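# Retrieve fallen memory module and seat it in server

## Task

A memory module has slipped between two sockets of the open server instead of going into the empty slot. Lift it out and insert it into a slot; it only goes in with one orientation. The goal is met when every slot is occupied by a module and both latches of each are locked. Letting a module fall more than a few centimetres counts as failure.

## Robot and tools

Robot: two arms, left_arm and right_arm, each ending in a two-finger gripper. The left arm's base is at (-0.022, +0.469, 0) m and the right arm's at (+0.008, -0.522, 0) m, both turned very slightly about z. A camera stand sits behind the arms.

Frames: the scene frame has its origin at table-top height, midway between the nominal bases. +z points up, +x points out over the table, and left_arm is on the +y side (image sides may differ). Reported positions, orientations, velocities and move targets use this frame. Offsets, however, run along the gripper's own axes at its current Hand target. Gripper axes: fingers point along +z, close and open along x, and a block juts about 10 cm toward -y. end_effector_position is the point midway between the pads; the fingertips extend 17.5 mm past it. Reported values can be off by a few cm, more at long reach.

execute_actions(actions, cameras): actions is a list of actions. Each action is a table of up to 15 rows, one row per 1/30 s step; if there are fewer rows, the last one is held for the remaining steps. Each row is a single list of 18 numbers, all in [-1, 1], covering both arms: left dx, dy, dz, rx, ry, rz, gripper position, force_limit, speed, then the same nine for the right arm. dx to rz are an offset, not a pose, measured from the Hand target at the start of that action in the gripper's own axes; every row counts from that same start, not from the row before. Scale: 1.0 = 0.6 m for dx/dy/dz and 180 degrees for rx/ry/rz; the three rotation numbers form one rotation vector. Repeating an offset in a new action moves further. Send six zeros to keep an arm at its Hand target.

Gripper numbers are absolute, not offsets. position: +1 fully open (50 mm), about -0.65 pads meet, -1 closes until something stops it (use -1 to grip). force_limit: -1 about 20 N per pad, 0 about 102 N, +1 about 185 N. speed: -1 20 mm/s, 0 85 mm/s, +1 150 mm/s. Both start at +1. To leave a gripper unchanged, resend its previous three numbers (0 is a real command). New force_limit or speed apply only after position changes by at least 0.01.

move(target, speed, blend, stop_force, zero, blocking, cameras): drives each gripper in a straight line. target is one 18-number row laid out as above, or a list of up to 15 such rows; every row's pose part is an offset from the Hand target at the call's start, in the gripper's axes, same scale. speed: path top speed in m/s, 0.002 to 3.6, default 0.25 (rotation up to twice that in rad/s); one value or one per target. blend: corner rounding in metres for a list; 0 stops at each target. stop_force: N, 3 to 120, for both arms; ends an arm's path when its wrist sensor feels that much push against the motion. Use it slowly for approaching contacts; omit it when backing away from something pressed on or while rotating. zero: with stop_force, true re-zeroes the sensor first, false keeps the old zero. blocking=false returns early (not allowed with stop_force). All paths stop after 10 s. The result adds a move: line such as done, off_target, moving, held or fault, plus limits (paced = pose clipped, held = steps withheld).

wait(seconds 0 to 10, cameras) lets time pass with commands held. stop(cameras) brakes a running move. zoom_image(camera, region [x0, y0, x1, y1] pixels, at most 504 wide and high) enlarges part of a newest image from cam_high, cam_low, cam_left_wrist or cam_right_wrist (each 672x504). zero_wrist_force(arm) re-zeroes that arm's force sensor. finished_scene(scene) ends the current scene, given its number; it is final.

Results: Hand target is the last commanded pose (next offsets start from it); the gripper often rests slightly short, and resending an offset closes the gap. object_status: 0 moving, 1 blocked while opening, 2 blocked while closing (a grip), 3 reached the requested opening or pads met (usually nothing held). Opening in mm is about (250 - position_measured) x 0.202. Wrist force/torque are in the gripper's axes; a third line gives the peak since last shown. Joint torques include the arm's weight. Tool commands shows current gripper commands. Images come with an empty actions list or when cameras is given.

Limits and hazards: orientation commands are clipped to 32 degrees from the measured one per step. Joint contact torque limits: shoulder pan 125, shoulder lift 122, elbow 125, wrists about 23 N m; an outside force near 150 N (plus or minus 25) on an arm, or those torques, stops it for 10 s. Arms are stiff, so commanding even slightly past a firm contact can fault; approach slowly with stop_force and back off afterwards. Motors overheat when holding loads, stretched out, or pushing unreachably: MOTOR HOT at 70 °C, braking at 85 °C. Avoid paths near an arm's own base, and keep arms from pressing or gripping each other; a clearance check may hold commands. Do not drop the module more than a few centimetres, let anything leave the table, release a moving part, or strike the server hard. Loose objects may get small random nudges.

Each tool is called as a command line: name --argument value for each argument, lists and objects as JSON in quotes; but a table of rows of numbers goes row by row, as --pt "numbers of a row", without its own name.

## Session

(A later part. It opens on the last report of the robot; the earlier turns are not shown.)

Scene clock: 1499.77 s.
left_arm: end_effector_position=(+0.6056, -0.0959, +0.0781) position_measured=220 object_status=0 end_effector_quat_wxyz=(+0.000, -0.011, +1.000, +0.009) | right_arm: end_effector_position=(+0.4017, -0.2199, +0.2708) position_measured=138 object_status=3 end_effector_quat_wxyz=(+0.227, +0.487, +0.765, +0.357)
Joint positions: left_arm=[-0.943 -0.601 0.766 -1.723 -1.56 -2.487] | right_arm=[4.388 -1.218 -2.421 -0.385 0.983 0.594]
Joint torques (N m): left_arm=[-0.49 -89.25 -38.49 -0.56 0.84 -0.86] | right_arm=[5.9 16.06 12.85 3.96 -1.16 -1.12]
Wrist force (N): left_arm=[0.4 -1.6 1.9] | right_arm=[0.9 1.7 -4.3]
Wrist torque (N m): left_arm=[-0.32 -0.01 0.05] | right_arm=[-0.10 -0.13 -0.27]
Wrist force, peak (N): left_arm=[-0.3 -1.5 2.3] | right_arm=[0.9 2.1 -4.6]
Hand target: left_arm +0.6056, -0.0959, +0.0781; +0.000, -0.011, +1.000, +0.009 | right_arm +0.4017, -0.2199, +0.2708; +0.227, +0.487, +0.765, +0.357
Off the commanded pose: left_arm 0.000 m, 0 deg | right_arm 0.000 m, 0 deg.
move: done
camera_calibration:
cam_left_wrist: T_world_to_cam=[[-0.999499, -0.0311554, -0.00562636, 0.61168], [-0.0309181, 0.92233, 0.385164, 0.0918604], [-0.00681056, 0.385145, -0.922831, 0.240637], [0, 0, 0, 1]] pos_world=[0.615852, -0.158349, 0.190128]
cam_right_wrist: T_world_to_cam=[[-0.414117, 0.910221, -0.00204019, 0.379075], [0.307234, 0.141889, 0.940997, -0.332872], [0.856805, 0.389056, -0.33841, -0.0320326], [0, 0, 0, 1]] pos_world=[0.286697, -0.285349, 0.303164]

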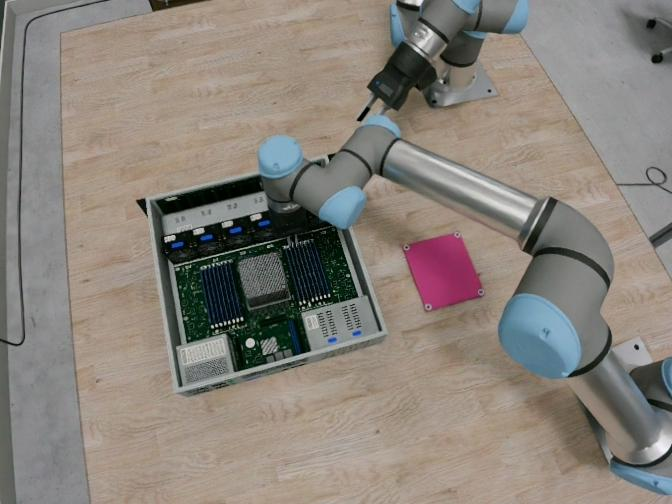

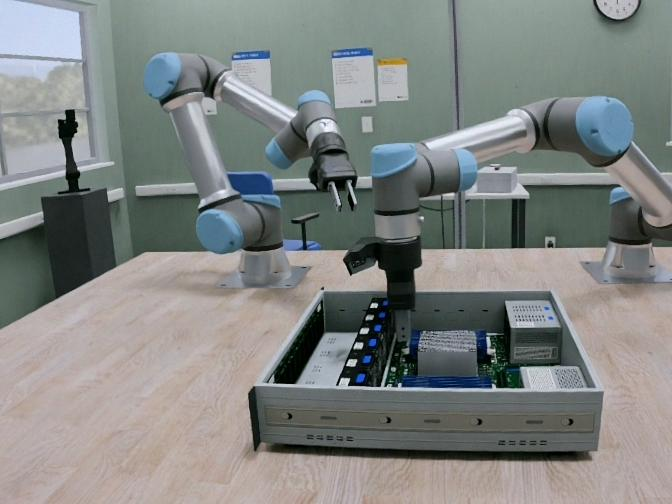

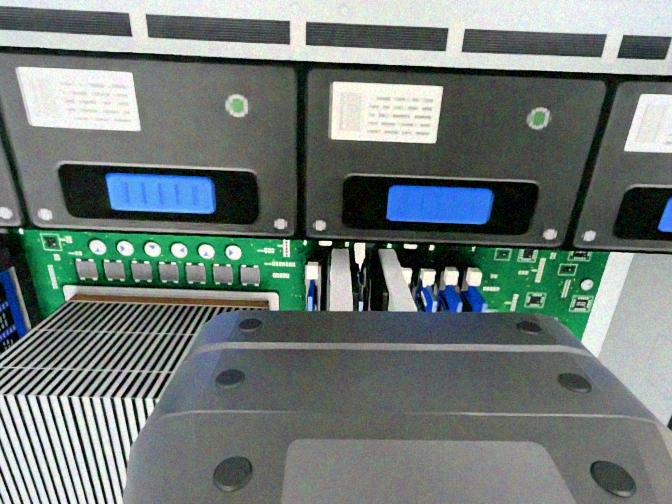

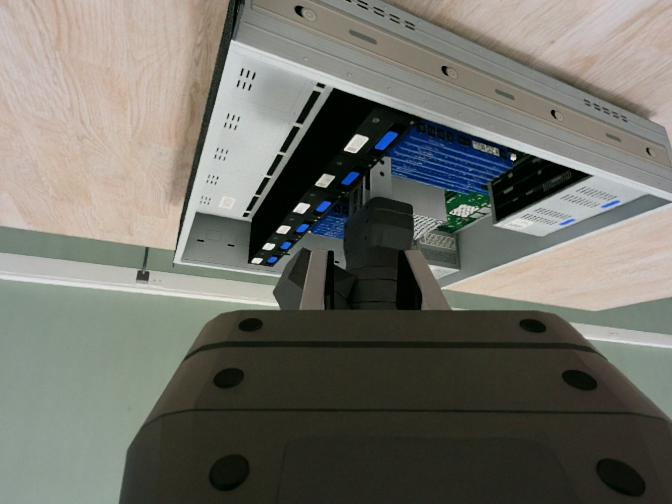

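move --pt "0 0 -0.1 0 0 0 -0.45 -1 -1 0 0 0 0 0 0 0.1 -1 1" --pt "0.0455 0.1285 -0.101 0.0057 0 0.007 1 -1 0 0 0 0 0 0 0 0.1 -1 1" --speed 0.08 --cameras '["cam_right_wrist","cam_low","cam_left_wrist","cam_high"]'

zoom_image --camera "cam_left_wrist" --region '[220, 120, 420, 320]'

zoom_image --camera "cam_right_wrist" --region '[370, 90, 510, 220]'

zoom_image --camera "cam_high" --region '[290, 270, 330, 310]'

Scene clock: 1550.40 s.
left_arm: end_effector_position=(+0.5766, -0.0205, +0.1400) position_measured=3 object_status=3 end_effector_quat_wxyz=(+0.000, +0.000, +1.000, +0.000) | right_arm: end_effector_position=(+0.4017, -0.2199, +0.2708) position_measured=138 object_status=3 end_effector_quat_wxyz=(+0.227, +0.487, +0.765, +0.357)
Joint positions: left_arm=[-0.906 -0.855 1.071 -1.788 -1.571 -2.429] | right_arm=[4.388 -1.218 -2.421 -0.385 0.983 0.594]
Joint torques (N m): left_arm=[-4.3 -43.81 -14.97 -0.25 0.95 -0.7] | right_arm=[5.42 15.88 12.97 3.66 -0.87 -1.19]
Wrist force (N): left_arm=[0.0 -1.1 1.6] | right_arm=[0.9 1.3 -4.3]
Wrist torque (N m): left_arm=[-0.27 0.06 0.06] | right_arm=[-0.14 -0.12 -0.27]
Wrist force, peak (N): left_arm=[-0.8 -2.6 3.1] | right_arm=[0.8 1.7 -4.8]
Hand target: left_arm +0.5766, -0.0205, +0.1400; +0.000, +0.000, +1.000, +0.000 | right_arm +0.4017, -0.2199, +0.2708; +0.227, +0.487, +0.765, +0.357
Off the commanded pose: left_arm 0.000 m, 0 deg | right_arm 0.000 m, 0 deg.
move: done
camera_calibration:
cam_left_wrist: T_world_to_cam=[[-0.999944, -0.00924669, -0.00522579, 0.586097], [-0.0105219, 0.929526, 0.368606, -0.0117551], [0.00144912, 0.36864, -0.929571, 0.264345], [0, 0, 0, 1]] pos_world=[0.585557, -0.0811022, 0.253124]
cam_right_wrist: T_world_to_cam=[[-0.414117, 0.910221, -0.00204019, 0.379075], [0.307234, 0.141889, 0.940997, -0.332872], [0.856805, 0.389056, -0.33841, -0.0320326], [0, 0, 0, 1]] pos_world=[0.286697, -0.285349, 0.303164]

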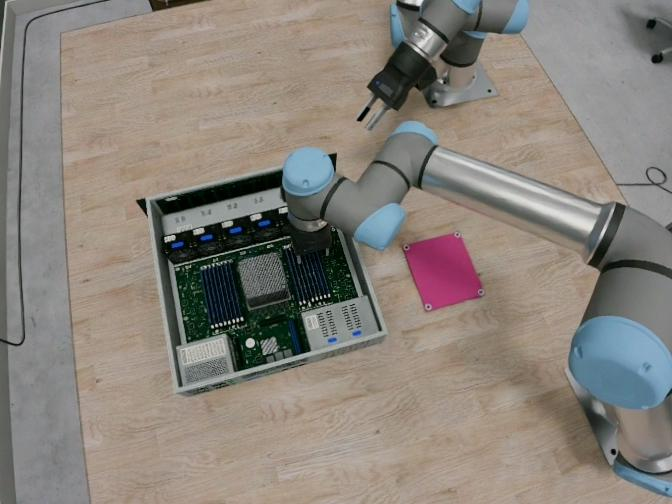

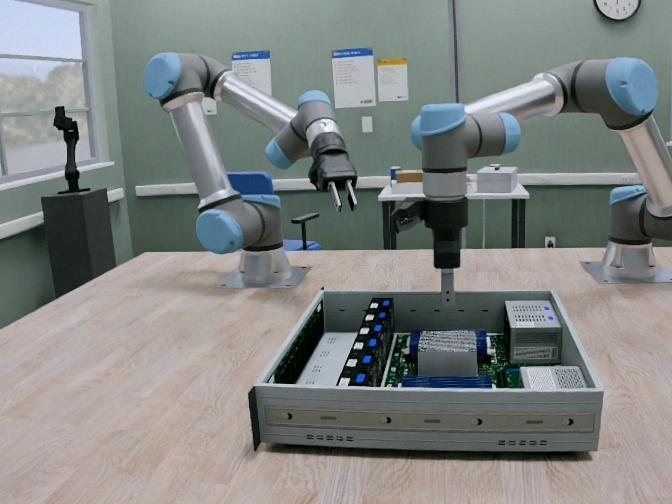

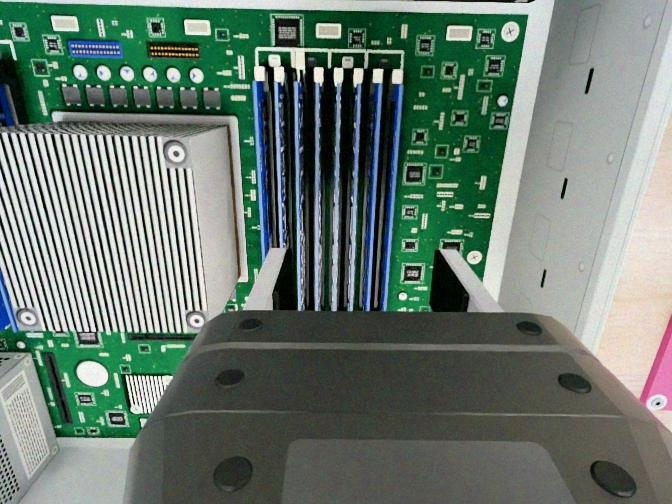

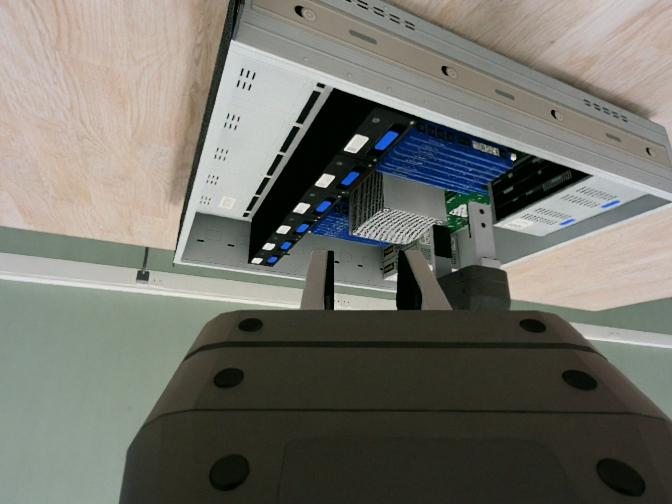

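Scaled by 2.520 from the camera's 672x504 image, which has a finer 960x720 frame.

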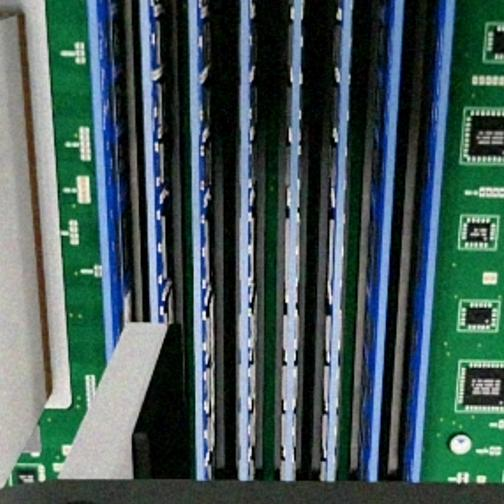

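Scaled by 3.600 from the camera's 672x504 image, which has a finer 960x720 frame.

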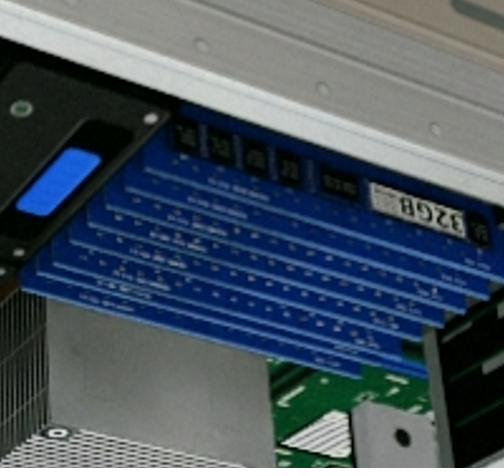

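Scaled by 12.600 from the camera's 672x504 image, which has a finer 960x720 frame.

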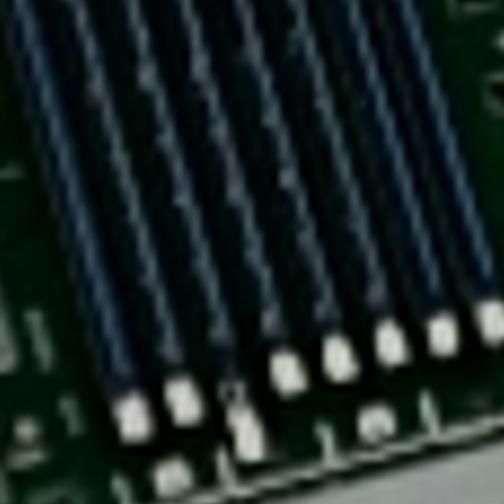

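move --target '[0,0,0.09,0,0,0, 1, -1, 0, 0,0,0,0,0,0,0.1,-1,1]' --speed 0.08

move --target '[0,0,0.02,0,0,0, 1, -1, 0, 0,0,0,0,0,0,0.1,-1,1]' --speed 0.006 --stop_force 4 --cameras '["cam_left_wrist"]'

zoom_image --camera "cam_left_wrist" --region '[220, 120, 420, 320]'

Scene clock: 1564.33 s.
left_arm: end_effector_position=(+0.5766, -0.0205, +0.0857) position_measured=3 object_status=3 end_effector_quat_wxyz=(+0.000, +0.000, +1.000, +0.000) | right_arm: end_effector_position=(+0.4017, -0.2199, +0.2708) position_measured=138 object_status=3 end_effector_quat_wxyz=(+0.227, +0.487, +0.765, +0.357)
Joint positions: left_arm=[-0.907 -0.816 1.147 -1.902 -1.571 -2.429] | right_arm=[4.388 -1.218 -2.421 -0.385 0.983 0.594]
Joint torques (N m): left_arm=[-3.63 -80.36 -37.13 -0.36 0.13 0.83] | right_arm=[5.43 15.79 12.73 3.52 -0.72 -1.13]
Wrist force (N): left_arm=[0.2 -1.0 1.7] | right_arm=[0.7 1.6 -4.4]
Wrist torque (N m): left_arm=[-0.25 0.03 0.05] | right_arm=[-0.11 -0.08 -0.27]
Wrist force, peak (N): left_arm=[0.0 -1.2 3.2] | right_arm=[0.9 1.5 -4.8]
Hand target: left_arm +0.5767, -0.0205, +0.0860; +0.000, +0.000, +1.000, +0.000 | right_arm +0.4017, -0.2199, +0.2708; +0.227, +0.487, +0.765, +0.357
Off the commanded pose: left_arm 0.000 m, 0 deg | right_arm 0.000 m, 0 deg.
move: done

Scene clock: 1567.07 s.
left_arm: end_effector_position=(+0.5767, -0.0205, +0.0783) position_measured=3 object_status=3 end_effector_quat_wxyz=(+0.000, +0.000, +1.000, +0.000) | right_arm: end_effector_position=(+0.4017, -0.2199, +0.2708) position_measured=138 object_status=3 end_effector_quat_wxyz=(+0.227, +0.487, +0.765, +0.357)
Joint positions: left_arm=[-0.907 -0.81 1.156 -1.918 -1.571 -2.429] | right_arm=[4.388 -1.218 -2.421 -0.385 0.983 0.594]
Joint torques (N m): left_arm=[-3.77 -74.86 -33.07 -0.03 0.1 0.72] | right_arm=[4.91 15.37 12.97 3.33 -0.59 -1.06]
Wrist force (N): left_arm=[-0.2 -1.7 -3.3] | right_arm=[0.9 1.1 -4.4]
Wrist torque (N m): left_arm=[-0.26 -0.07 0.06] | right_arm=[-0.19 -0.11 -0.28]
Wrist force, peak (N): left_arm=[0.0 -0.7 -7.8] | right_arm=[0.7 1.5 -4.7]
Hand target: left_arm +0.5767, -0.0205, +0.0783; +0.000, +0.000, +1.000, +0.000 (not the last commanded pose) | right_arm +0.4017, -0.2199, +0.2708; +0.227, +0.487, +0.765, +0.357
Off the commanded pose: left_arm 0.004 m, 0 deg | right_arm 0.000 m, 0 deg.
move: contact (left_arm)
camera_calibration:
cam_left_wrist: T_world_to_cam=[[-0.999943, -0.00921138, -0.00531834, 0.585795], [-0.010523, 0.929561, 0.368518, 0.0111015], [0.00154916, 0.368554, -0.929605, 0.206969], [0, 0, 0, 1]] pos_world=[0.585558, -0.0812026, 0.191423]
Images, in order (width x height): cam_left_wrist 672x504.

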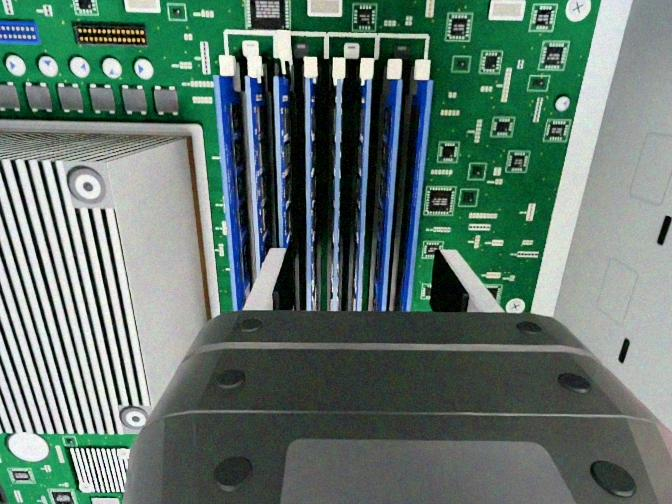

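Scaled by 2.520 from the camera's 672x504 image, which has a finer 960x720 frame.

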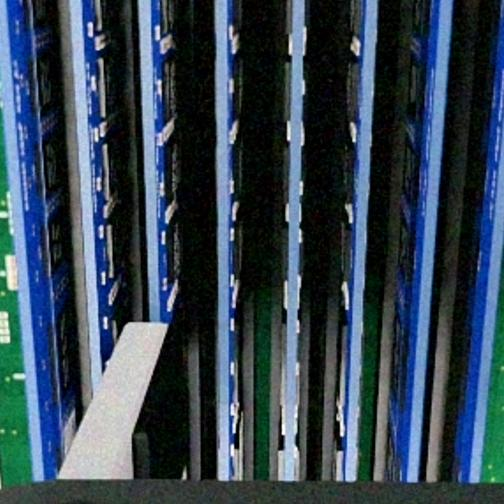

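move --target '[0,0,0.0045,0,0,0, 1, -1, 0, 0,0,0,0,0,0,0.1,-1,1]' --speed 0.006 --stop_force 45 --cameras '["cam_left_wrist"]'

zoom_image --camera "cam_left_wrist" --region '[220, 20, 420, 170]'

Scene clock: 1576.90 s.
left_arm: end_effector_position=(+0.5767, -0.0205, +0.0756) position_measured=3 object_status=3 end_effector_quat_wxyz=(+0.000, +0.000, +1.000, +0.000) | right_arm: end_effector_position=(+0.4017, -0.2199, +0.2708) position_measured=138 object_status=3 end_effector_quat_wxyz=(+0.227, +0.487, +0.765, +0.357)
Joint positions: left_arm=[-0.907 -0.807 1.159 -1.923 -1.571 -2.429] | right_arm=[4.388 -1.218 -2.421 -0.385 0.983 0.594]
Joint torques (N m): left_arm=[-4.03 -16.68 1.34 2.11 0.18 0.79] | right_arm=[5.56 16.33 13.02 3.11 -0.37 -1.14]
Wrist force (N): left_arm=[3.1 4.8 -35.2] | right_arm=[0.8 1.6 -4.3]
Wrist torque (N m): left_arm=[0.18 -1.00 -0.04] | right_arm=[-0.10 -0.11 -0.27]
Wrist force, peak (N): left_arm=[3.1 4.8 -35.7] | right_arm=[0.9 1.8 -4.7]
Hand target: left_arm +0.5767, -0.0205, +0.0756; +0.000, +0.000, +1.000, +0.000 | right_arm +0.4017, -0.2199, +0.2708; +0.227, +0.487, +0.765, +0.357
Off the commanded pose: left_arm 0.000 m, 0 deg | right_arm 0.000 m, 0 deg.
move: done
camera_calibration:
cam_left_wrist: T_world_to_cam=[[-0.999943, -0.00921138, -0.00531834, 0.58578], [-0.010523, 0.929561, 0.368518, 0.0120965], [0.00154916, 0.368554, -0.929605, 0.204459], [0, 0, 0, 1]] pos_world=[0.585558, -0.0812026, 0.188723]
Images, in order (width x height): cam_left_wrist 672x504.

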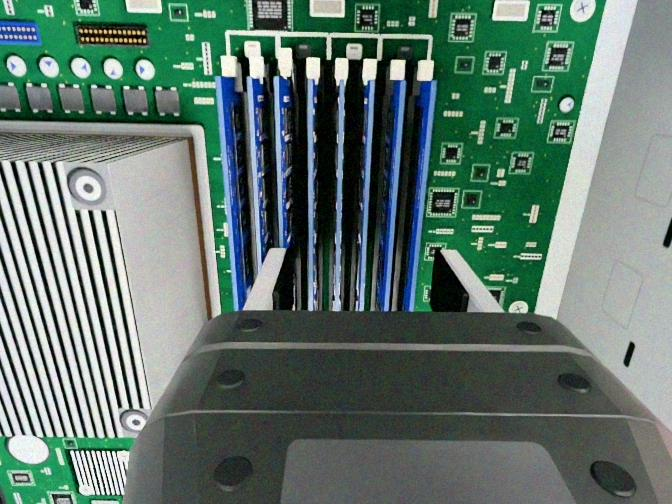

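Scaled by 2.520 from the camera's 672x504 image, which has a finer 960x720 frame.

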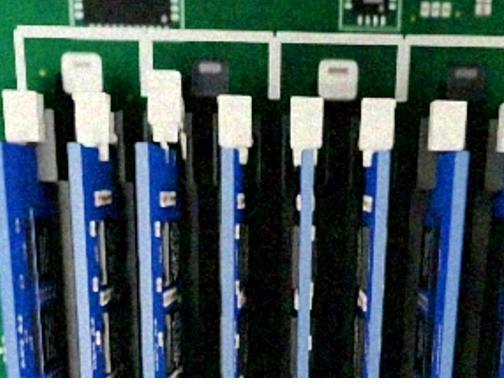

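move --target '[0,0,0.003,0,0,0, 1, -1, 0, 0,0,0,0,0,0,0.1,-1,1]' --speed 0.006 --stop_force 60 --cameras '["cam_left_wrist"]'

zoom_image --camera "cam_left_wrist" --region '[220, 20, 420, 170]'

Scene clock: 1584.50 s.
left_arm: end_effector_position=(+0.5767, -0.0205, +0.0738) position_measured=3 object_status=3 end_effector_quat_wxyz=(+0.000, +0.000, +1.000, +0.000) | right_arm: end_effector_position=(+0.4017, -0.2199, +0.2708) position_measured=138 object_status=3 end_effector_quat_wxyz=(+0.227, +0.487, +0.765, +0.357)
Joint positions: left_arm=[-0.907 -0.806 1.161 -1.927 -1.571 -2.429] | right_arm=[4.388 -1.218 -2.421 -0.385 0.983 0.594]
Joint torques (N m): left_arm=[-3.95 4.8 0.29 1.11 0.15 0.62] | right_arm=[5.09 15.9 13.34 2.93 -0.12 -1.18]
Wrist force (N): left_arm=[16.5 18.4 -67.2] | right_arm=[0.9 1.7 -4.1]
Wrist torque (N m): left_arm=[0.65 -1.72 -0.15] | right_arm=[-0.09 -0.12 -0.27]
Wrist force, peak (N): left_arm=[16.6 18.8 -67.7] | right_arm=[0.6 2.0 -4.5]
Hand target: left_arm +0.5767, -0.0205, +0.0738; +0.000, +0.000, +1.000, +0.000 | right_arm +0.4017, -0.2199, +0.2708; +0.227, +0.487, +0.765, +0.357
Off the commanded pose: left_arm 0.000 m, 0 deg | right_arm 0.000 m, 0 deg.
move: done
camera_calibration:
cam_left_wrist: T_world_to_cam=[[-0.999943, -0.00921138, -0.00531834, 0.585771], [-0.010523, 0.929561, 0.368518, 0.0127598], [0.00154916, 0.368554, -0.929605, 0.202785], [0, 0, 0, 1]] pos_world=[0.585558, -0.0812026, 0.186923]
Images, in order (width x height): cam_left_wrist 672x504.

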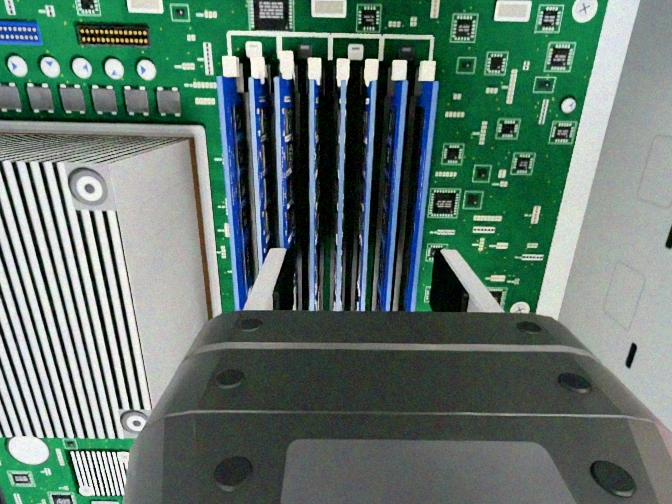

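Scaled by 2.520 from the camera's 672x504 image, which has a finer 960x720 frame.

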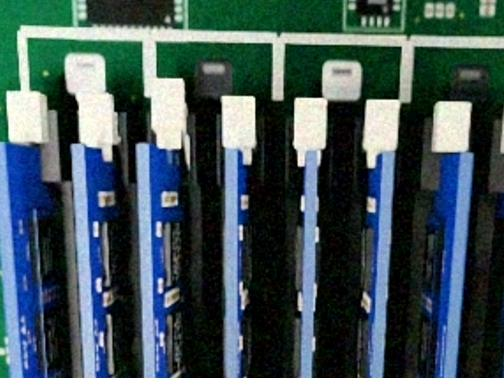

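wait --seconds 0 --cameras '["cam_right_wrist","cam_low","cam_high"]'

zoom_image --camera "cam_right_wrist" --region '[440, 130, 510, 200]'

zoom_image --camera "cam_high" --region '[290, 270, 330, 310]'

zoom_image --camera "cam_high" --region '[280, 230, 320, 270]'

zoom_image --camera "cam_low" --region '[445, 315, 505, 375]'

zoom_image --camera "cam_low" --region '[395, 315, 455, 375]'

Scene clock: 1596.27 s.
left_arm: end_effector_position=(+0.5767, -0.0205, +0.0738) position_measured=3 object_status=3 end_effector_quat_wxyz=(+0.000, +0.000, +1.000, +0.000) | right_arm: end_effector_position=(+0.4017, -0.2199, +0.2708) position_measured=138 object_status=3 end_effector_quat_wxyz=(+0.227, +0.487, +0.765, +0.357)
Joint positions: left_arm=[-0.907 -0.806 1.161 -1.927 -1.571 -2.429] | right_arm=[4.388 -1.218 -2.421 -0.385 0.983 0.594]
Joint torques (N m): left_arm=[-4.06 4.76 -5.94 2.09 0.15 0.53] | right_arm=[5.3 15.84 12.95 2.75 0.1 -1.14]
Wrist force (N): left_arm=[16.4 18.3 -67.3] | right_arm=[0.8 1.2 -4.4]
Wrist torque (N m): left_arm=[0.62 -1.71 -0.15] | right_arm=[-0.16 -0.10 -0.27]
Wrist force, peak (N): left_arm=[16.4 18.8 -67.9] | right_arm=[0.9 1.9 -4.5]
Hand target: left_arm +0.5767, -0.0205, +0.0738; +0.000, +0.000, +1.000, +0.000 | right_arm +0.4017, -0.2199, +0.2708; +0.227, +0.487, +0.765, +0.357
Tool commands: left_gripper/position=+1.0 left_gripper/force_limit=-1.0 left_gripper/speed=+0.0 right_gripper/position=+0.1 right_gripper/force_limit=-1.0 right_gripper/speed=+1.0
Off the commanded pose: left_arm 0.000 m, 0 deg | right_arm 0.000 m, 0 deg.
camera_calibration:
cam_right_wrist: T_world_to_cam=[[-0.414117, 0.910221, -0.00204019, 0.379075], [0.307234, 0.141889, 0.940997, -0.332872], [0.856805, 0.389056, -0.33841, -0.0320326], [0, 0, 0, 1]] pos_world=[0.286697, -0.285349, 0.303164]
Images, in order (width x height): cam_high 672x504, cam_low 672x504, cam_right_wrist 672x504.

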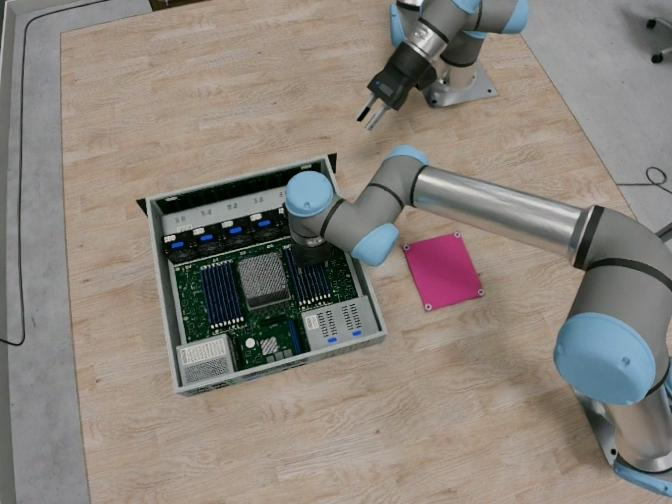

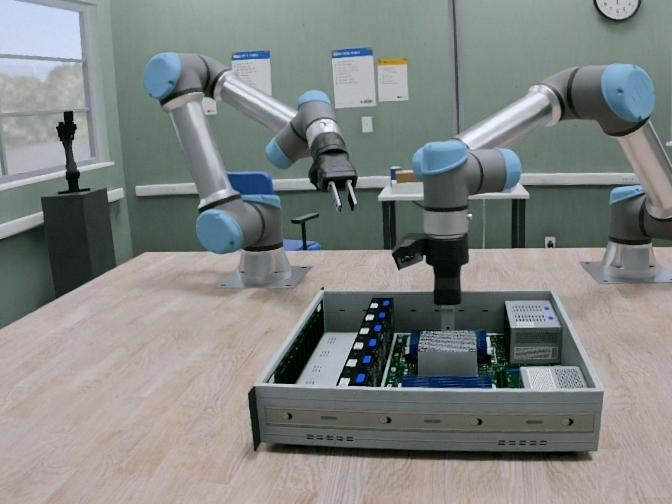

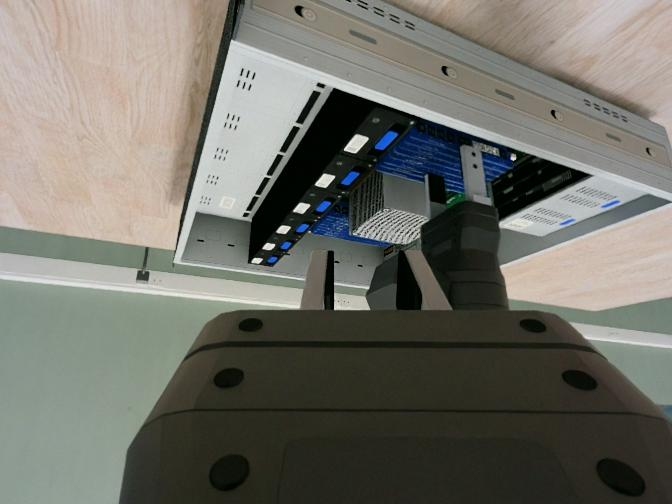

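Scaled by 7.200 from the camera's 672x504 image, which has a finer 960x720 frame.

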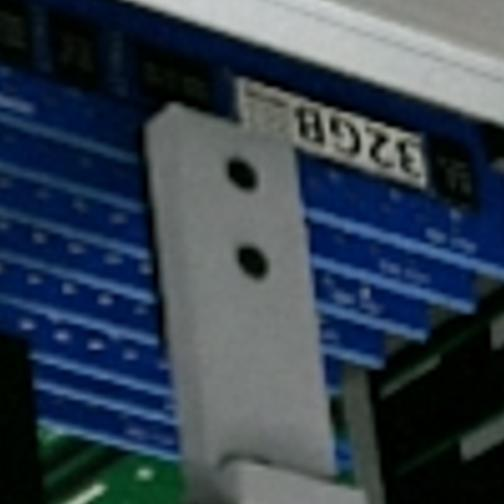

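Scaled by 12.600 from the camera's 672x504 image, which has a finer 960x720 frame.

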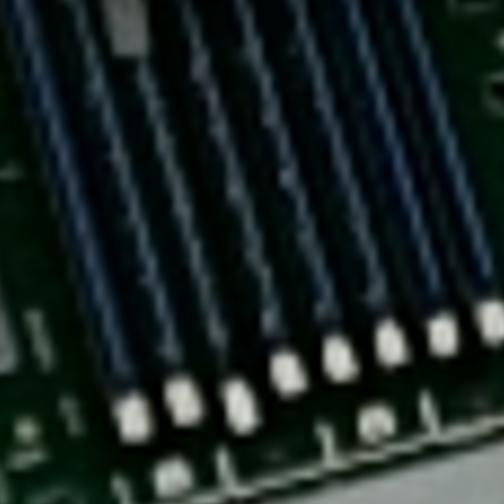

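Scaled by 12.600 from the camera's 672x504 image, which has a finer 960x720 frame.

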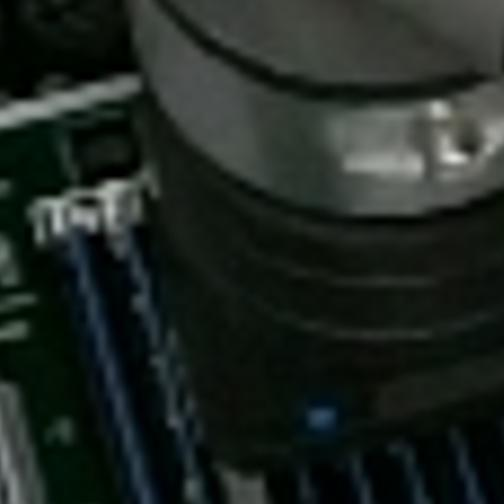

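Scaled by 8.400 from the camera's 672x504 image, which has a finer 960x720 frame.

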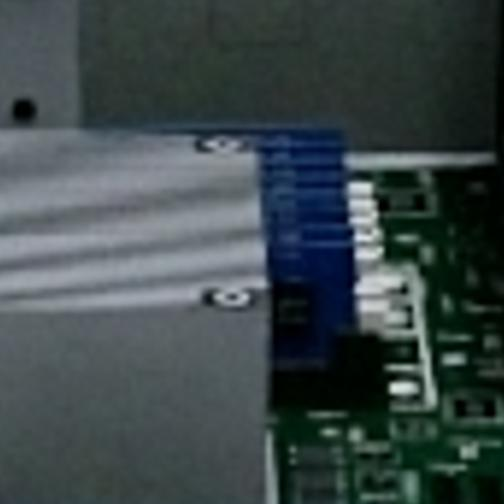

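Scaled by 8.400 from the camera's 672x504 image, which has a finer 960x720 frame.

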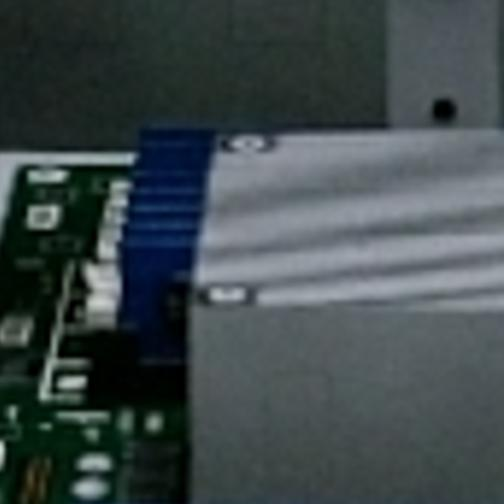

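move --pt "0 0 -0.0186 0 0 0 1 -1 0 0 0 0 0 0 0 0.1 -1 1" --pt "0 0.08 -0.0186 0 0 0 1 -1 0 0 0 0 0 0 0 0.1 -1 1" --speed 0.05 --cameras '["cam_left_wrist","cam_high"]'

zoom_image --camera "cam_left_wrist" --region '[220, 20, 420, 320]'

zoom_image --camera "cam_high" --region '[280, 230, 340, 310]'

Scene clock: 1615.00 s.
left_arm: end_effector_position=(+0.5768, +0.0275, +0.0851) position_measured=3 object_status=3 end_effector_quat_wxyz=(+0.001, +0.000, +1.000, -0.001) | right_arm: end_effector_position=(+0.4017, -0.2199, +0.2708) position_measured=138 object_status=3 end_effector_quat_wxyz=(+0.227, +0.487, +0.765, +0.357)
Joint positions: left_arm=[-0.863 -0.886 1.272 -1.958 -1.571 -2.385] | right_arm=[4.388 -1.218 -2.421 -0.385 0.983 0.594]
Joint torques (N m): left_arm=[-4.12 -42.35 -36.81 -0.34 -1.34 -1.28] | right_arm=[5.02 15.61 13.08 2.49 0.26 -1.07]
Wrist force (N): left_arm=[-0.3 -1.5 2.1] | right_arm=[0.8 1.5 -4.3]
Wrist torque (N m): left_arm=[-0.34 0.11 0.07] | right_arm=[-0.12 -0.10 -0.27]
Wrist force, peak (N): left_arm=[16.5 19.0 -67.7] | right_arm=[0.6 1.8 -4.7]
Hand target: left_arm +0.5767, +0.0275, +0.0849; +0.000, +0.000, +1.000, +0.000 | right_arm +0.4017, -0.2199, +0.2708; +0.227, +0.487, +0.765, +0.357
Off the commanded pose: left_arm 0.000 m, 0 deg | right_arm 0.000 m, 0 deg.
move: done
camera_calibration:
cam_left_wrist: T_world_to_cam=[[-0.999941, -0.00925846, -0.00575928, 0.58646], [-0.0107284, 0.929724, 0.3681, -0.0359417], [0.0019465, 0.36814, -0.929768, 0.195442], [0, 0, 0, 1]] pos_world=[0.585659, -0.0331042, 0.198323]
Images, in order (width x height): cam_high 672x504, cam_left_wrist 672x504.

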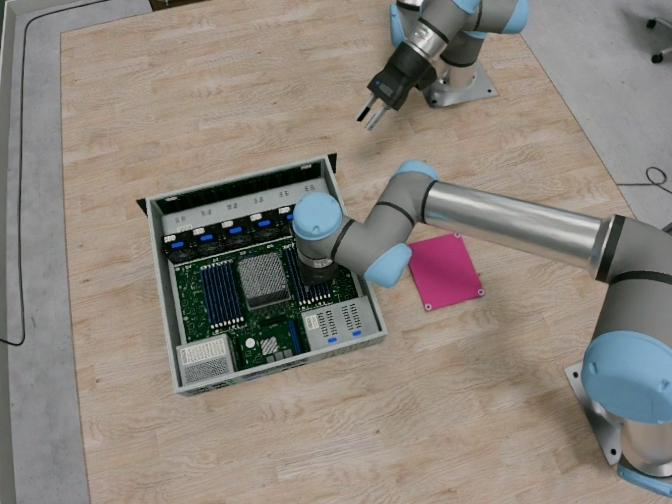

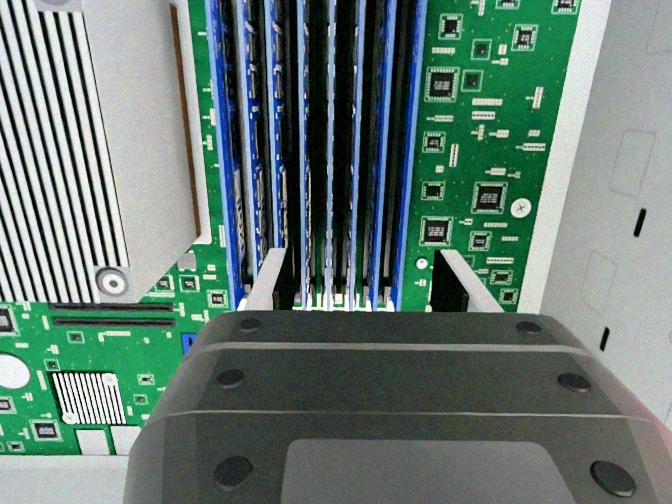

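Scaled by 1.680 from the camera's 672x504 image, which has a finer 960x720 frame.

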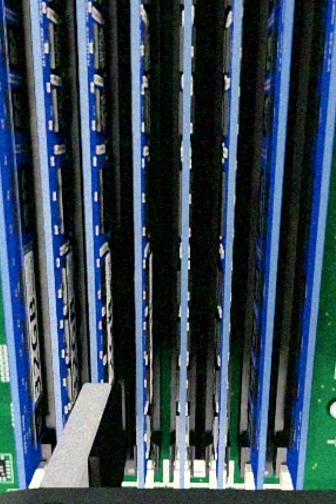

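Scaled by 6.300 from the camera's 672x504 image, which has a finer 960x720 frame.

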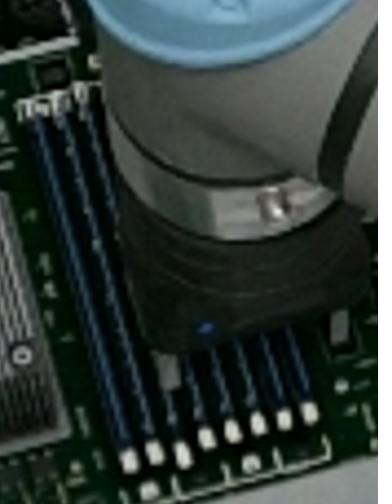

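move --target '[0,0,0.0195,0,0,0, 1, -1, 0, 0,0,0,0,0,0,0.1,-1,1]' --speed 0.01 --stop_force 55 --cameras '["cam_left_wrist","cam_high"]'

zoom_image --camera "cam_high" --region '[290, 280, 340, 310]'

Scene clock: 1630.10 s.
left_arm: end_effector_position=(+0.5768, +0.0273, +0.0746) position_measured=3 object_status=3 end_effector_quat_wxyz=(+0.001, +0.000, +1.000, -0.001) | right_arm: end_effector_position=(+0.4017, -0.2199, +0.2708) position_measured=138 object_status=3 end_effector_quat_wxyz=(+0.227, +0.487, +0.765, +0.357)
Joint positions: left_arm=[-0.863 -0.876 1.284 -1.98 -1.571 -2.386] | right_arm=[4.388 -1.218 -2.421 -0.385 0.983 0.594]
Joint torques (N m): left_arm=[-3.91 -26.14 -12.91 2.14 -1.34 -0.55] | right_arm=[4.65 15.51 13.45 2.19 0.4 -1.09]
Wrist force (N): left_arm=[12.7 9.2 -49.9] | right_arm=[0.8 1.8 -4.5]
Wrist torque (N m): left_arm=[0.41 -1.28 0.00] | right_arm=[-0.09 -0.11 -0.27]
Wrist force, peak (N): left_arm=[16.6 14.8 -62.3] | right_arm=[0.8 1.8 -4.6]
Hand target: left_arm +0.5768, +0.0273, +0.0746; +0.001, +0.000, +1.000, -0.001 (not the last commanded pose) | right_arm +0.4017, -0.2199, +0.2708; +0.227, +0.487, +0.765, +0.357
Off the commanded pose: left_arm 0.001 m, 0 deg | right_arm 0.000 m, 0 deg.
move: contact (left_arm)
camera_calibration:
cam_left_wrist: T_world_to_cam=[[-0.99994, -0.00922294, -0.00585175, 0.586417], [-0.0107293, 0.929759, 0.368012, -0.0319284], [0.00204657, 0.368053, -0.929803, 0.185568], [0, 0, 0, 1]] pos_world=[0.58566, -0.0332045, 0.187723]
Images, in order (width x height): cam_high 672x504, cam_left_wrist 672x504.

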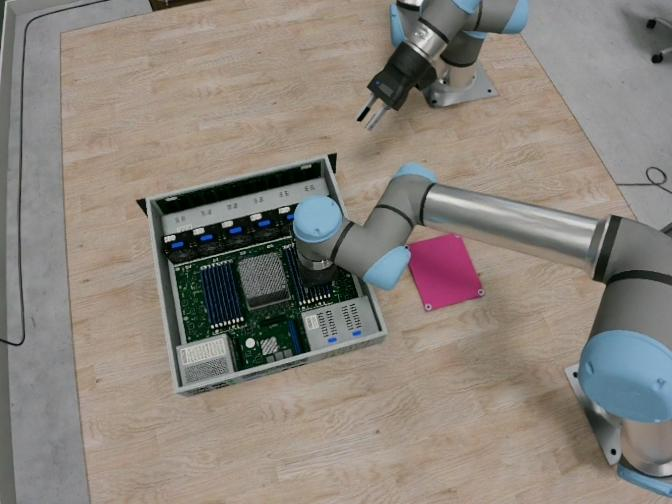

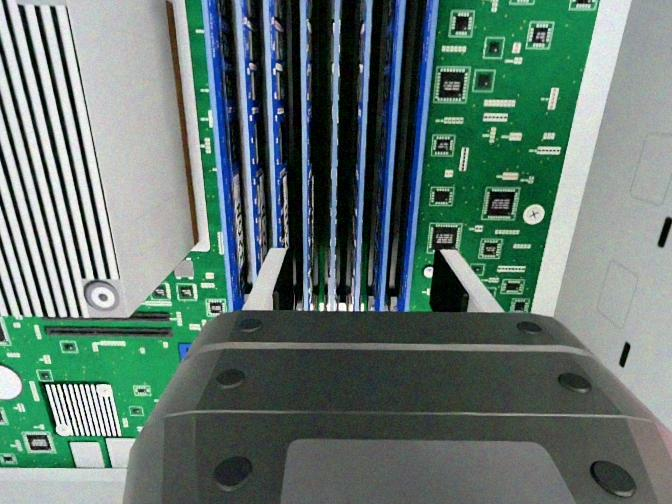

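Scaled by 10.080 from the camera's 672x504 image, which has a finer 960x720 frame.

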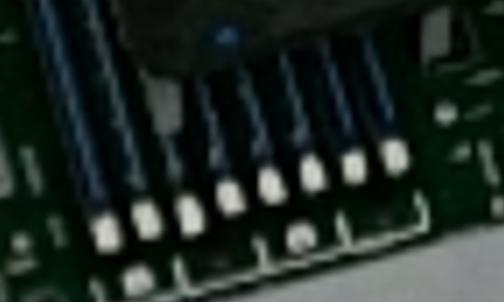

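move --pt "0 0 -0.02 0 0 0 1 -1 0 0 0 0 0 0 0 0.1 -1 1" --pt "-0.04 0.06 -0.09 0 0 0 1 -1 0 0 0 0 0 0 0 0.1 -1 1" --speed 0.08 --cameras '["cam_left_wrist"]'

zoom_image --camera "cam_left_wrist" --region '[280, 190, 440, 310]'

Scene clock: 1641.40 s.
left_arm: end_effector_position=(+0.6009, +0.0634, +0.1289) position_measured=3 object_status=3 end_effector_quat_wxyz=(+0.001, +0.000, +1.000, -0.001) | right_arm: end_effector_position=(+0.4017, -0.2199, +0.2708) position_measured=138 object_status=3 end_effector_quat_wxyz=(+0.227, +0.487, +0.765, +0.357)
Joint positions: left_arm=[-0.805 -0.924 1.219 -1.868 -1.571 -2.328] | right_arm=[4.388 -1.218 -2.421 -0.385 0.983 0.594]
Joint torques (N m): left_arm=[-3.65 -41.52 -14.33 -6.53 -1.38 -1.28] | right_arm=[5.01 15.58 13.05 2.03 0.41 -1.1]
Wrist force (N): left_arm=[-0.3 -1.7 1.8] | right_arm=[0.7 1.4 -4.0]
Wrist torque (N m): left_arm=[-0.37 0.11 0.03] | right_arm=[-0.13 -0.08 -0.27]
Wrist force, peak (N): left_arm=[13.2 9.4 -50.6] | right_arm=[0.7 1.9 -4.6]
Hand target: left_arm +0.6008, +0.0634, +0.1286; +0.001, +0.000, +1.000, -0.001 | right_arm +0.4017, -0.2199, +0.2708; +0.227, +0.487, +0.765, +0.357
Off the commanded pose: left_arm 0.000 m, 0 deg | right_arm 0.000 m, 0 deg.
move: done
camera_calibration:
cam_left_wrist: T_world_to_cam=[[-0.999937, -0.009305, -0.00620041, 0.611149], [-0.0109331, 0.929875, 0.367714, -0.0849279], [0.00234403, 0.367759, -0.929918, 0.222605], [0, 0, 0, 1]] pos_world=[0.609661, 0.00279425, 0.242023]
Images, in order (width x height): cam_left_wrist 672x504.

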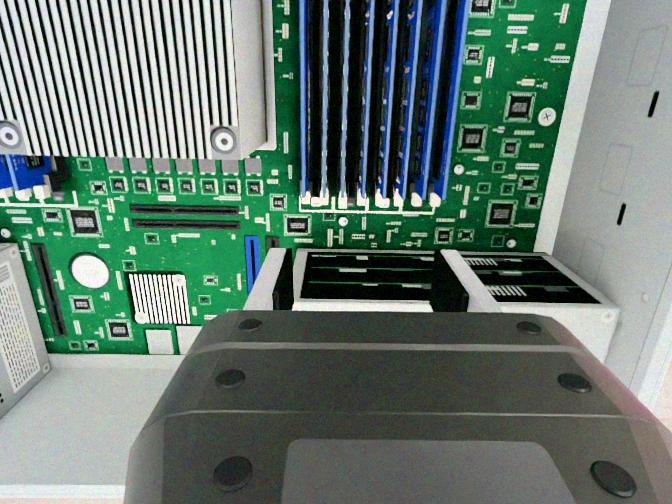

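Scaled by 3.150 from the camera's 672x504 image, which has a finer 960x720 frame.

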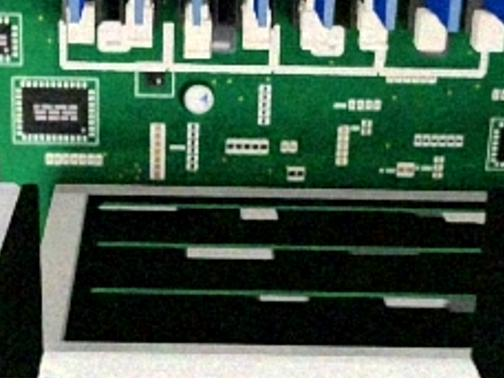

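zoom_image --camera "cam_left_wrist" --region '[290, 130, 450, 220]'

zoom_image --camera "cam_left_wrist" --region '[310, 150, 380, 220]'

Scaled by 3.150 from the camera's 672x504 image, which has a finer 960x720 frame.

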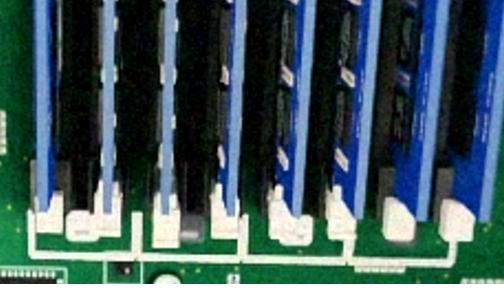

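Scaled by 7.200 from the camera's 672x504 image, which has a finer 960x720 frame.

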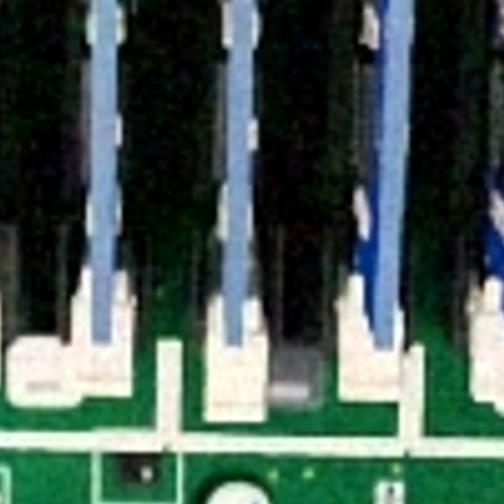

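move --pt "0.04 -0.06 0.065 0 0 0 1 -1 0 0 0 0 0 0 0 0.1 -1 1" --speed 0.1

move --target '[0,0,0.04,0,0,0, 1, -1, 0, 0,0,0,0,0,0,0.1,-1,1]' --speed 0.004 --stop_force 4

move --pt "0 0 -0.01 0 0 0 1 -1 0 0 0 0 0 0 0 0.1 -1 1" --pt "0.0157 0 -0.01 0 0 0 1 -1 0 0 0 0 0 0 0 0.1 -1 1" --speed 0.03

move --target '[0,0,0.03,0,0,0, 1, -1, 0, 0,0,0,0,0,0,0.1,-1,1]' --speed 0.004 --stop_force 4

Scene clock: 1672.00 s.
left_arm: end_effector_position=(+0.5768, +0.0274, +0.0893) position_measured=3 object_status=3 end_effector_quat_wxyz=(+0.000, +0.000, +1.000, -0.001) | right_arm: end_effector_position=(+0.4017, -0.2199, +0.2708) position_measured=138 object_status=3 end_effector_quat_wxyz=(+0.227, +0.487, +0.765, +0.357)
Joint positions: left_arm=[-0.863 -0.89 1.267 -1.949 -1.571 -2.386] | right_arm=[4.388 -1.218 -2.421 -0.385 0.983 0.594]
Joint torques (N m): left_arm=[6.34 -76.96 -37.61 -0.42 0.94 1.09] | right_arm=[4.65 15.96 13.17 1.71 0.43 -1.16]
Wrist force (N): left_arm=[-0.2 -1.6 1.8] | right_arm=[0.9 1.4 -4.2]
Wrist torque (N m): left_arm=[-0.36 0.10 0.19] | right_arm=[-0.14 -0.12 -0.27]
Wrist force, peak (N): left_arm=[0.3 -2.2 3.3] | right_arm=[0.9 1.7 -4.6]
Hand target: left_arm +0.5768, +0.0274, +0.0896; +0.001, +0.000, +1.000, -0.001 | right_arm +0.4017, -0.2199, +0.2708; +0.227, +0.487, +0.765, +0.357
Off the commanded pose: left_arm 0.000 m, 0 deg | right_arm 0.000 m, 0 deg.
move: done

Scene clock: 1676.00 s.
left_arm: end_effector_position=(+0.5768, +0.0274, +0.0763) position_measured=3 object_status=3 end_effector_quat_wxyz=(+0.001, +0.000, +1.000, -0.001) | right_arm: end_effector_position=(+0.4017, -0.2199, +0.2708) position_measured=138 object_status=3 end_effector_quat_wxyz=(+0.227, +0.487, +0.765, +0.357)
Joint positions: left_arm=[-0.863 -0.878 1.282 -1.977 -1.571 -2.386] | right_arm=[4.388 -1.218 -2.421 -0.385 0.983 0.594]
Joint torques (N m): left_arm=[-1.09 -59.66 -32.6 0.64 0.87 -1.29] | right_arm=[5.09 15.64 13.33 1.59 0.43 -1.14]
Wrist force (N): left_arm=[0.6 -2.3 -5.7] | right_arm=[0.7 1.6 -4.3]
Wrist torque (N m): left_arm=[-0.26 -0.13 0.22] | right_arm=[-0.09 -0.09 -0.27]
Wrist force, peak (N): left_arm=[1.0 -2.3 -6.4] | right_arm=[1.1 2.0 -4.6]
Hand target: left_arm +0.5769, +0.0273, +0.0764; +0.001, +0.000, +1.000, -0.001 (not the last commanded pose) | right_arm +0.4017, -0.2199, +0.2708; +0.227, +0.487, +0.765, +0.357
Off the commanded pose: left_arm 0.011 m, 0 deg | right_arm 0.000 m, 0 deg.
move: contact (left_arm)

Scene clock: 1677.20 s.
left_arm: end_effector_position=(+0.5674, +0.0272, +0.0826) position_measured=3 object_status=3 end_effector_quat_wxyz=(+0.001, +0.000, +1.000, -0.001) end_effector_velocity=(+0.002, -0.001, +0.001) end_effector_angular_velocity=(-0.003, -0.003, -0.001) | right_arm: end_effector_position=(+0.4017, -0.2199, +0.2708) position_measured=138 object_status=3 end_effector_quat_wxyz=(+0.227, +0.487, +0.765, +0.357)
Joint positions: left_arm=[-0.873 -0.901 1.306 -1.978 -1.571 -2.395] | right_arm=[4.388 -1.218 -2.421 -0.385 0.983 0.594]
Joint velocities: left_arm=[0.001 0.002 -0.005 -0.001 0 0.002] | right_arm=[within noise]
Joint torques (N m): left_arm=[7.16 -41.43 -36.11 -0.62 0.8 1.26] | right_arm=[4.86 15.87 12.85 1.47 0.36 -1.07]
Wrist force (N): left_arm=[-0.3 -1.8 1.7] | right_arm=[0.9 1.6 -4.2]
Wrist torque (N m): left_arm=[-0.38 0.11 0.20] | right_arm=[-0.11 -0.11 -0.27]
Wrist force, peak (N): left_arm=[0.7 -2.6 -5.4] | right_arm=[0.9 1.6 -4.5]
Hand target: left_arm +0.5674, +0.0273, +0.0824; +0.001, +0.000, +1.000, -0.001 | right_arm +0.4017, -0.2199, +0.2708; +0.227, +0.487, +0.765, +0.357
Off the commanded pose: left_arm 0.000 m, 0 deg | right_arm 0.000 m, 0 deg.
move: done

Scene clock: 1679.63 s.
left_arm: end_effector_position=(+0.5674, +0.0274, +0.0756) position_measured=3 object_status=3 end_effector_quat_wxyz=(+0.001, +0.000, +1.000, -0.001) | right_arm: end_effector_position=(+0.4017, -0.2199, +0.2708) position_measured=138 object_status=3 end_effector_quat_wxyz=(+0.227, +0.487, +0.765, +0.357)
Joint positions: left_arm=[-0.873 -0.894 1.313 -1.991 -1.571 -2.395] | right_arm=[4.388 -1.218 -2.421 -0.385 0.983 0.594]
Joint torques (N m): left_arm=[6.86 -65.73 -31.16 0.65 0 1.08] | right_arm=[5.06 15.84 13.07 1.41 0.44 -1.24]
Wrist force (N): left_arm=[0.0 -1.4 -7.1] | right_arm=[1.0 1.3 -4.1]
Wrist torque (N m): left_arm=[-0.23 -0.16 0.20] | right_arm=[-0.15 -0.13 -0.28]
Wrist force, peak (N): left_arm=[0.0 -1.4 -7.1] | right_arm=[0.8 1.5 -4.7]
Hand target: left_arm +0.5674, +0.0273, +0.0758; +0.001, +0.000, +1.000, -0.001 (not the last commanded pose) | right_arm +0.4017, -0.2199, +0.2708; +0.227, +0.487, +0.765, +0.357
Off the commanded pose: left_arm 0.011 m, 0 deg | right_arm 0.000 m, 0 deg.
move: contact (left_arm)


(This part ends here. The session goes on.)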